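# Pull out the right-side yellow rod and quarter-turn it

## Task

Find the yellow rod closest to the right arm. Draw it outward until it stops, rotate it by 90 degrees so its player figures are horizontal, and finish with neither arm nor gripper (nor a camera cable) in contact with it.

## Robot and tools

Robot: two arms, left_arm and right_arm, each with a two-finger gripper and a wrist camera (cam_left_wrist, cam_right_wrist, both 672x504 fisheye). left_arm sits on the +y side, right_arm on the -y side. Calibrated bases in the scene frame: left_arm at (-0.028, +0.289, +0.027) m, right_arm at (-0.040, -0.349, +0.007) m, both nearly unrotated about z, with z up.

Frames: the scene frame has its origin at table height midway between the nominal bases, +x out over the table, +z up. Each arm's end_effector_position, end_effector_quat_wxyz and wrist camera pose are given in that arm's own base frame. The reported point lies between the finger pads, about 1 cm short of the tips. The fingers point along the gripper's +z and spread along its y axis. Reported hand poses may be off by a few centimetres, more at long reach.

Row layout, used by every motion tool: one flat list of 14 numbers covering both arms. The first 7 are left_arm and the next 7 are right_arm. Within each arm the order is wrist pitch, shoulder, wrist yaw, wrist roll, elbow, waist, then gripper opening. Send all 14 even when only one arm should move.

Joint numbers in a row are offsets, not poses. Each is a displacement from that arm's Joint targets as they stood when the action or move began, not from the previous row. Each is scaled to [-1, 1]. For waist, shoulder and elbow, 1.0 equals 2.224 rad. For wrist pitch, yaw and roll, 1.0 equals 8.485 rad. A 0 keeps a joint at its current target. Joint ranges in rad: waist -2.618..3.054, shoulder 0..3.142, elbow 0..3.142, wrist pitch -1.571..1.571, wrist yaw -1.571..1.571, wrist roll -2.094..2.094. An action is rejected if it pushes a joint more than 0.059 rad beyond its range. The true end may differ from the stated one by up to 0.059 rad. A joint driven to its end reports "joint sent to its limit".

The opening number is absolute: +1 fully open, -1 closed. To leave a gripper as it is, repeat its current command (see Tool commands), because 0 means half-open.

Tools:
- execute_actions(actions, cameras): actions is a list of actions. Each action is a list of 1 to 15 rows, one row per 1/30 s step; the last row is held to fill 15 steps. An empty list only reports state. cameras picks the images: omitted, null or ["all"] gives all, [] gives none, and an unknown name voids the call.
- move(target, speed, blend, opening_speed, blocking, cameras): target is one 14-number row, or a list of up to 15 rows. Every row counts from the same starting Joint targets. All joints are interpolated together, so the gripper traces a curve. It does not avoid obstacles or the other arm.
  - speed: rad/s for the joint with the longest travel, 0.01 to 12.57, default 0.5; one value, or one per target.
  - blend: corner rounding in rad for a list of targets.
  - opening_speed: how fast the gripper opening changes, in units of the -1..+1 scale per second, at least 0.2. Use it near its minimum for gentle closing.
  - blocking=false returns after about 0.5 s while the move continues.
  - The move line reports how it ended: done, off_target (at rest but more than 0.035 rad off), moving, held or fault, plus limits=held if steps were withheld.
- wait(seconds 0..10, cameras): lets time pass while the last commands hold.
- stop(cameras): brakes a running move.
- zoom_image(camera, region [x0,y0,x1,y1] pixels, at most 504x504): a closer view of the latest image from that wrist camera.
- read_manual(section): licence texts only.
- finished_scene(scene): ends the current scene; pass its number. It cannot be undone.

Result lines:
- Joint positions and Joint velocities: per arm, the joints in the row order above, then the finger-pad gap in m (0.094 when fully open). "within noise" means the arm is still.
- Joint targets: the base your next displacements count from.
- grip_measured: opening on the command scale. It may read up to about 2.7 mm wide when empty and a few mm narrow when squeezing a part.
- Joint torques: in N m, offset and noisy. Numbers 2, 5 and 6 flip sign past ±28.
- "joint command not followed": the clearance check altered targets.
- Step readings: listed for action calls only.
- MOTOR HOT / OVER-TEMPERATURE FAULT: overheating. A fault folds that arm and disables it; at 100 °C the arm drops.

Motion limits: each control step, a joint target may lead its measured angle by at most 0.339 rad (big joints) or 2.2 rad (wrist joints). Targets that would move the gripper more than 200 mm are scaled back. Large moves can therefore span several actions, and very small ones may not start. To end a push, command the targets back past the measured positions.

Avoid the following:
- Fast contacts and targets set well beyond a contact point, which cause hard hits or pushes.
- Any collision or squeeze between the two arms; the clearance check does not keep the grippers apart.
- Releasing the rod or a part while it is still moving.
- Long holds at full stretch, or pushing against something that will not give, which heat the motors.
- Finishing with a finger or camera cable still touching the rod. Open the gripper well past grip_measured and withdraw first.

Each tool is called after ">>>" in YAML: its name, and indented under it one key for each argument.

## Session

>>> execute_actions:
  actions: []

Scene clock: 0.00 s.
left_arm: end_effector_position=(+0.4127, +0.0165, +0.1264) grip_measured=+1.000 end_effector_quat_wxyz=(+0.618, -0.002, +0.786, +0.007) | right_arm: end_effector_position=(+0.3903, -0.0463, +0.1052) grip_measured=+1.000 end_effector_quat_wxyz=(+0.587, +0.098, +0.798, -0.097)
Joint names: [wrist pitch, shoulder, wrist yaw, wrist roll, elbow, waist]
Joint positions: left_arm=[0.901 1.55 0.039 0.018 0.411 0.054 0.094] | right_arm=[0.871 1.537 0.276 0.046 0.357 0.003 0.094]
Joint velocities: within noise
Joint torques (N m): no reading
Heat: left arm: 40 °C; right arm: 39 °C.
Joint targets: left_arm=[0.889 1.548 0.039 0.019 0.413 0.054] | right_arm=[0.861 1.534 0.277 0.048 0.360 0.003]
Tool commands: left_gripper/opening=+1.0 right_gripper/opening=+1.0
camera_calibration:
cam_left_wrist: T_world_to_cam=[[-0.0177666, -0.985889, 0.166453, -0.00796993], [-0.580802, -0.125334, -0.804339, 0.378982], [0.813851, -0.110967, -0.570379, -0.140833], [0, 0, 0, 1]] pos_world=[0.334589, 0.0240143, 0.225829]
cam_right_wrist: T_world_to_cam=[[-0.259, -0.939853, 0.222701, 0.0247898], [-0.669431, 0.00846419, -0.742826, 0.372487], [0.696262, -0.341475, -0.631359, -0.103415], [0, 0, 0, 1]] pos_world=[0.327779, -0.0151678, 0.20588]

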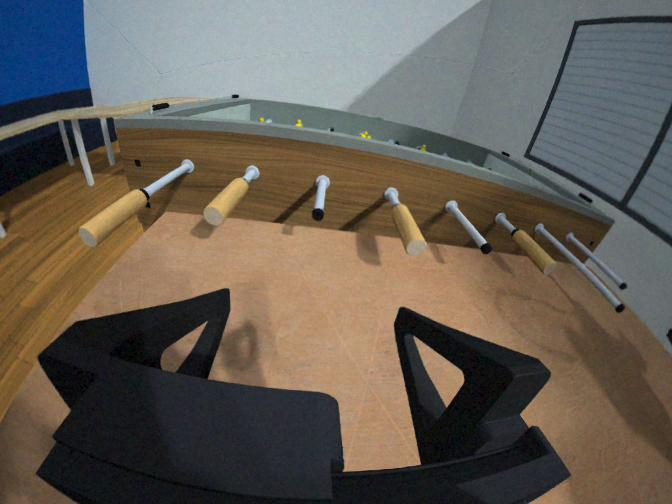

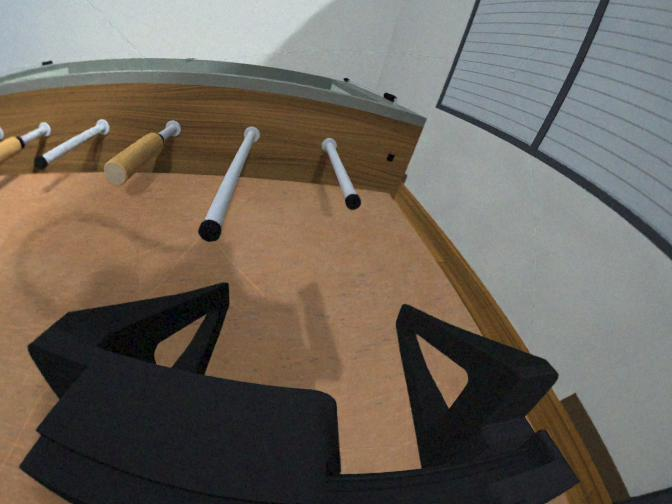

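>>> move:
  target:
    - [0,0,0,0,0,0,1,-0.0014,0.2616,0.0246,-0.1908,0.4075,0.1857,-0.1]
    - [0,0,0,0,0,0,1,0.0464,0.4191,0.0246,-0.1908,0.3921,0.1857,-0.1]
  speed: 1.2
  blend: 0.1
  cameras: ["cam_right_wrist"]

Scene clock: 36.27 s.
left_arm: end_effector_position=(+0.4127, +0.0165, +0.1264) grip_measured=+1.000 end_effector_quat_wxyz=(+0.618, -0.002, +0.786, +0.007) | right_arm: end_effector_position=(+0.5751, +0.1651, +0.0753) grip_measured=-0.098 end_effector_quat_wxyz=(+0.485, -0.482, +0.514, -0.518)
Joint names: [wrist pitch, shoulder, wrist yaw, wrist roll, elbow, waist]
Joint positions: left_arm=[0.901 1.55 0.039 0.018 0.411 0.054 0.094] | right_arm=[1.236 2.464 0.482 -1.574 1.235 0.416 0.042]
Joint velocities: within noise
Joint torques (N m): left_arm=[1.85 -6.83 0 0.02 5.63 -0.06] | right_arm=[1.81 -11.14 0.09 0.03 4.53 0.01]
Heat: left arm: 40 °C; right arm: 40 °C.
Joint targets: left_arm=[0.889 1.548 0.039 0.019 0.413 0.054] | right_arm=[1.254 2.466 0.486 -1.571 1.232 0.416]
move: done
camera_calibration:
cam_right_wrist: T_world_to_cam=[[-0.0441486, 0.18114, 0.982466, -0.0877302], [-0.458298, -0.877512, 0.141195, 0.430485], [0.887702, -0.444028, 0.121757, -0.328474], [0, 0, 0, 1]] pos_world=[0.485004, 0.247795, 0.0654037]
Images, in order (width x height): cam_right_wrist 672x504.

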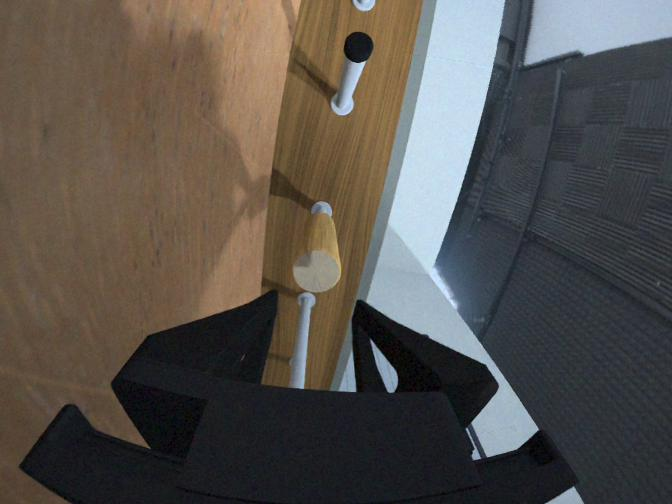

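>>> move:
  target:
    - [0,0,0,0,0,0,1,-0.0312,0.0836,-0.0084,0,0.1868,-0.0333,-0.1]
    - [0,0,0,0,0,0,1,-0.0312,0.0836,-0.0084,0,0.1868,-0.0333,-0.7]
    - [0,0,0,0,0,0,1,-0.0312,0.0836,-0.0084,0.1851,0.1868,-0.0333,-0.7]
    - [0,0,0,0,0,0,1,-0.0031,-0.0081,0,0.1851,0,0,-0.7]
    - [0,0,0,0,0,0,1,-0.0071,-0.0899,0.007,0.1851,-0.1115,0.0268,-0.7]
    - [0,0,0,0,0,0,1,-0.0433,-0.232,0.0157,0.1851,-0.2055,0.0598,-0.7]
  speed: [0.6,0.5,1.4,0.6,0.5,0.4]
  blend: [0,0,0,0.04,0.04,0]
  opening_speed: 1.5
  cameras: ["cam_right_wrist"]

Scene clock: 61.47 s.
left_arm: end_effector_position=(+0.4127, +0.0165, +0.1264) grip_measured=+1.000 end_effector_quat_wxyz=(+0.618, -0.002, +0.786, +0.007) | right_arm: end_effector_position=(+0.4633, +0.1604, +0.1002) grip_measured=-0.698 end_effector_quat_wxyz=(+0.618, -0.034, +0.781, -0.084)
Joint names: [wrist pitch, shoulder, wrist yaw, wrist roll, elbow, waist]
Joint positions: left_arm=[0.901 1.55 0.039 0.018 0.411 0.054 0.094] | right_arm=[0.898 1.968 0.616 -0.015 0.793 0.543 0.014]
Joint velocities: within noise
Joint torques (N m): left_arm=[1.86 -6.75 0 0.01 5.64 -0.01] | right_arm=[1.55 -9.54 0.16 0.17 3.69 0.59]
Heat: left arm: 40 °C; right arm: 42 °C.
Joint targets: left_arm=[0.889 1.548 0.039 0.019 0.413 0.054] | right_arm=[0.887 1.950 0.619 -0.001 0.775 0.549]
move: done; target 2's new numbers were sent with right_arm's wrist yaw 0.155 rad from that target
camera_calibration:
cam_right_wrist: T_world_to_cam=[[-0.0557567, -0.934506, 0.351553, 0.131179], [-0.607127, -0.247793, -0.75498, 0.429365], [0.792646, -0.255533, -0.553548, -0.153043], [0, 0, 0, 1]] pos_world=[0.389302, 0.189874, 0.193329]
Images, in order (width x height): cam_right_wrist 672x504.

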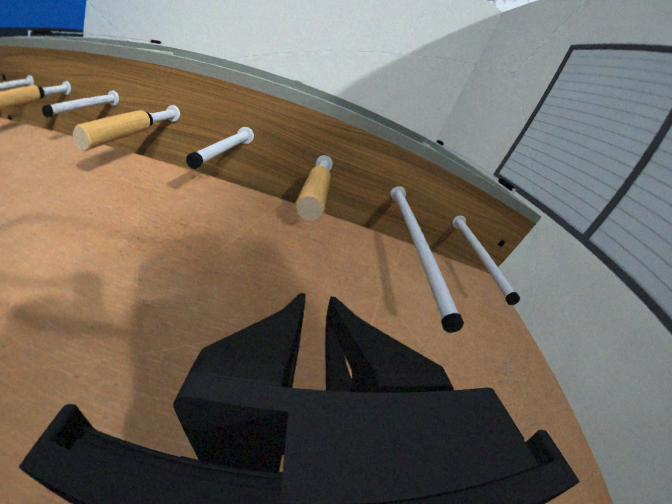

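>>> move:
  target: [0,0,0,0,0,0,1,0.0437,0.241,-0.0157,-0.1851,0.2158,-0.0598,0.1]
  speed: 1.2
  cameras: ["cam_right_wrist"]

Scene clock: 88.63 s.
left_arm: end_effector_position=(+0.4127, +0.0165, +0.1264) grip_measured=+1.000 end_effector_quat_wxyz=(+0.618, -0.002, +0.786, +0.007) | right_arm: end_effector_position=(+0.5732, +0.1656, +0.0747) grip_measured=+0.098 end_effector_quat_wxyz=(+0.483, -0.479, +0.517, -0.520)
Joint names: [wrist pitch, shoulder, wrist yaw, wrist roll, elbow, waist]
Joint positions: left_arm=[0.901 1.55 0.039 0.018 0.411 0.054 0.094] | right_arm=[1.239 2.464 0.499 -1.573 1.233 0.423 0.052]
Joint velocities: within noise
Joint torques (N m): left_arm=[1.85 -6.76 0 0.01 5.65 -0.02] | right_arm=[1.82 -9.66 -0.1 0.09 6.49 -0.59]
Heat: left arm: 40 °C; right arm: 42 °C.
Joint targets: left_arm=[0.889 1.548 0.039 0.019 0.413 0.054] | right_arm=[1.258 2.486 0.486 -1.571 1.255 0.416]
move: done
camera_calibration:
cam_right_wrist: T_world_to_cam=[[-0.042281, 0.180691, 0.982631, -0.0884374], [-0.467321, -0.872868, 0.1404, 0.434644], [0.883076, -0.453268, 0.121347, -0.322453], [0, 0, 0, 1]] pos_world=[0.484129, 0.24921, 0.0650059]
Images, in order (width x height): cam_right_wrist 672x504.

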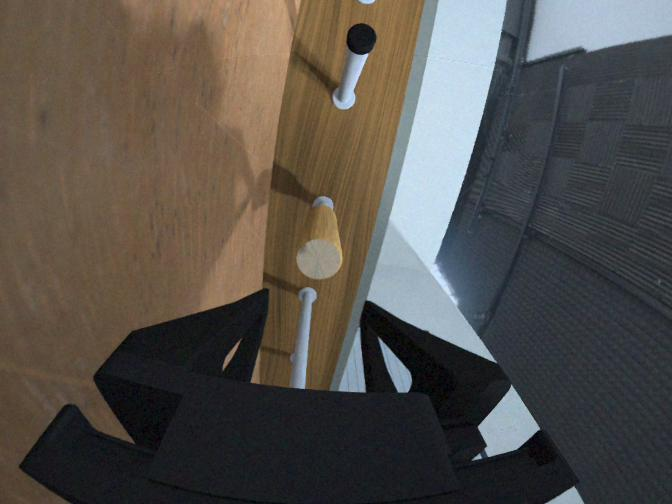

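>>> move:
  target: [0,0,0,0,0,0,1,-0.0384,0.0917,-0.0101,0,0.2194,-0.0369,0.1]
  speed: 0.6
  cameras: ["cam_right_wrist"]

Scene clock: 99.27 s.
left_arm: end_effector_position=(+0.4127, +0.0165, +0.1264) grip_measured=+1.000 end_effector_quat_wxyz=(+0.618, -0.002, +0.786, +0.007) | right_arm: end_effector_position=(+0.6670, +0.1536, +0.0746) grip_measured=+0.098 end_effector_quat_wxyz=(+0.473, -0.484, +0.516, -0.525)
Joint names: [wrist pitch, shoulder, wrist yaw, wrist roll, elbow, waist]
Joint positions: left_arm=[0.901 1.55 0.039 0.018 0.411 0.054 0.094] | right_arm=[0.946 2.671 0.413 -1.591 1.724 0.329 0.052]
Joint velocities: within noise
Joint torques (N m): left_arm=[1.86 -6.8 -0.01 0.01 5.67 -0.03] | right_arm=[1.56 -11.99 -0.1 0.21 7.42 0.42]
Heat: left arm: 40 °C; right arm: 43 °C.
Joint targets: left_arm=[0.889 1.548 0.039 0.019 0.413 0.054] | right_arm=[0.932 2.690 0.400 -1.571 1.743 0.334]
move: done
camera_calibration:
cam_right_wrist: T_world_to_cam=[[-0.0318683, 0.201459, 0.978978, -0.0919542], [-0.472525, -0.86614, 0.162856, 0.468715], [0.880741, -0.457402, 0.122797, -0.40862], [0, 0, 0, 1]] pos_world=[0.578437, 0.237594, 0.0638653]
Images, in order (width x height): cam_right_wrist 672x504.

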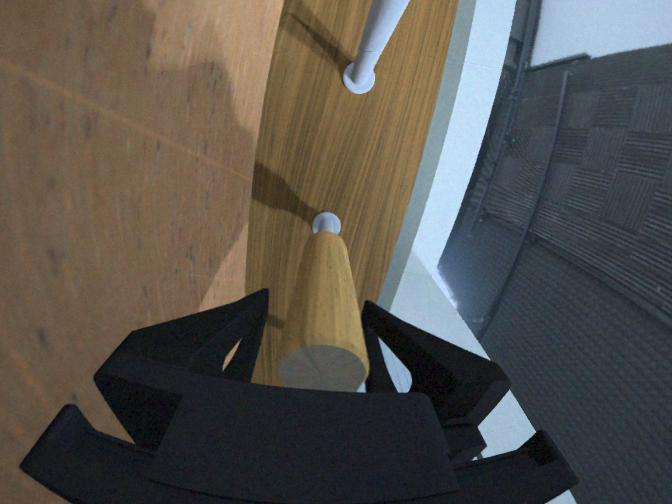

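>>> move:
  target:
    - [0,0,0,0,0,0,1,0,0,0,0,0,0,-0.7]
    - [0,0,0,0,0,0,1,0,0,0,0.1851,0,0,-0.7]
    - [0,0,0,0,0,0,1,0.0348,-0.1088,0.0101,0.1851,-0.2296,0.0369,-0.7]
    - [0,0,0,0,0,0,1,0.0309,-0.1906,0.0172,0.1851,-0.3413,0.0637,-0.7]
    - [0,0,0,0,0,0,1,-0.0053,-0.3327,0.0258,0.1851,-0.4353,0.0967,-0.7]
  speed: [0.6,1.4,0.6,0.5,0.4]
  blend: [0,0,0.04,0.04,0]
  opening_speed: 1.5
  cameras: ["cam_right_wrist"]

Scene clock: 113.40 s.
left_arm: end_effector_position=(+0.4127, +0.0165, +0.1264) grip_measured=+1.000 end_effector_quat_wxyz=(+0.618, -0.002, +0.786, +0.007) | right_arm: end_effector_position=(+0.4816, +0.1697, +0.0725) grip_measured=-0.311 end_effector_quat_wxyz=(+0.598, -0.045, +0.798, -0.060)
Joint names: [wrist pitch, shoulder, wrist yaw, wrist roll, elbow, waist]
Joint positions: left_arm=[0.901 1.55 0.039 0.018 0.411 0.054 0.094] | right_arm=[0.869 2.067 0.534 0.016 0.869 0.515 0.032]
Joint velocities: within noise
Joint torques (N m): left_arm=[1.85 -6.8 -0.01 0.02 5.63 -0.06] | right_arm=[1.8 -18.59 1.09 -0.17 -2 3.06]
Heat: left arm: 40 °C; right arm: 43 °C.
Joint targets: left_arm=[0.889 1.548 0.039 0.019 0.413 0.054] | right_arm=[0.887 1.950 0.619 -0.001 0.775 0.549]
move: off_target (right_arm); right_arm: the shoulder is farthest, 0.117 rad from its target
camera_calibration:
cam_right_wrist: T_world_to_cam=[[0.00372475, -0.944231, 0.329262, 0.1253], [-0.636549, -0.256178, -0.727446, 0.435418], [0.771227, -0.206882, -0.602004, -0.174875], [0, 0, 0, 1]] pos_world=[0.411566, 0.193678, 0.170212]
Images, in order (width x height): cam_right_wrist 672x504.

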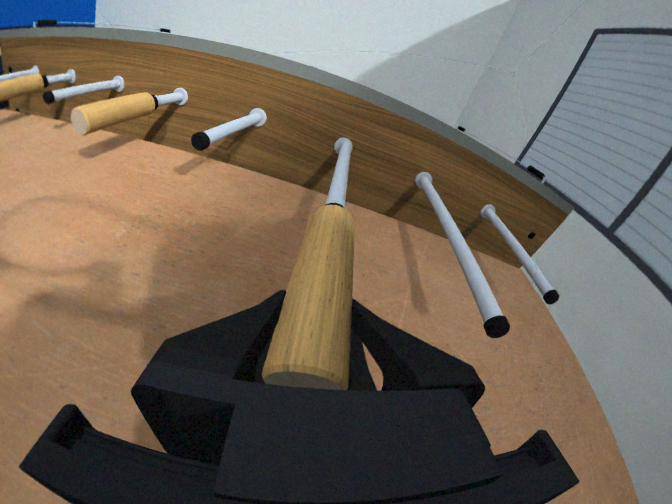

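>>> move:
  target:
    - [0,0,0,0,0,0,1,0,-0.018,-0.0071,0.001,0,-0.009,-0.7]
    - [0,0,0,0,0,0,1,-0.0015,0.0472,-0.0093,0.002,0.0382,-0.0144,-0.7]
    - [0,0,0,0,0,0,1,-0.0015,0.0472,-0.0093,0.002,0.0382,-0.0144,0.1]
    - [0,0,0,0,0,0,1,-0.0015,-0.0899,-0.0093,0.002,0.0382,-0.0144,0.1]
  speed: [0.3,0.8,0.8,0.8]
  opening_speed: 2
  cameras: ["cam_right_wrist"]

>>> zoom_image:
  camera: "cam_right_wrist"
  region: [210, 130, 440, 270]

Scene clock: 127.63 s.
left_arm: end_effector_position=(+0.4127, +0.0165, +0.1264) grip_measured=+1.000 end_effector_quat_wxyz=(+0.618, -0.002, +0.786, +0.007) | right_arm: end_effector_position=(+0.4725, +0.1646, +0.2267) grip_measured=+0.098 end_effector_quat_wxyz=(+0.707, +0.014, +0.707, -0.002)
Joint names: [wrist pitch, shoulder, wrist yaw, wrist roll, elbow, waist]
Joint positions: left_arm=[0.901 1.55 0.039 0.018 0.411 0.054 0.094] | right_arm=[0.885 1.75 0.539 0.016 0.866 0.517 0.052]
Joint velocities: within noise
Joint torques (N m): left_arm=[1.86 -6.82 -0.01 0 5.63 -0.02] | right_arm=[1.57 -7.31 0.06 0.01 5.74 0.03]
Heat: left arm: 40 °C; right arm: 47 °C.
Joint targets: left_arm=[0.889 1.548 0.039 0.019 0.413 0.054] | right_arm=[0.874 1.750 0.540 0.016 0.859 0.517]
move: done
camera_calibration:
cam_right_wrist: T_world_to_cam=[[-0.0709102, -0.9842, 0.162239, 0.149459], [-0.401753, -0.120693, -0.90776, 0.448164], [0.912998, -0.12955, -0.386847, -0.204613], [0, 0, 0, 1]] pos_world=[0.377461, 0.17468, 0.303424]
Images, in order (width x height): cam_right_wrist 672x504.

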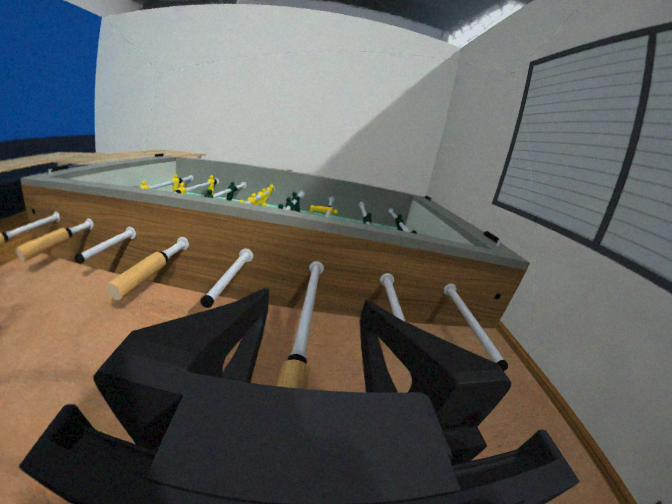

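Scaled by 2.191 from the camera's 672x504 image, which has a finer 960x720 frame.

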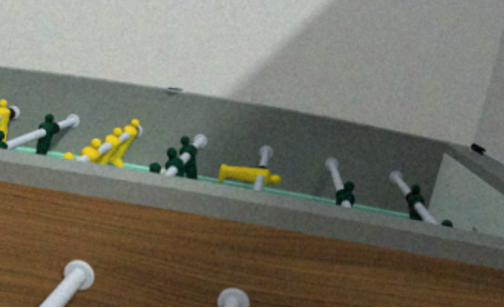

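>>> finished_scene:
  scene: 3

The scene is finished: the task was done.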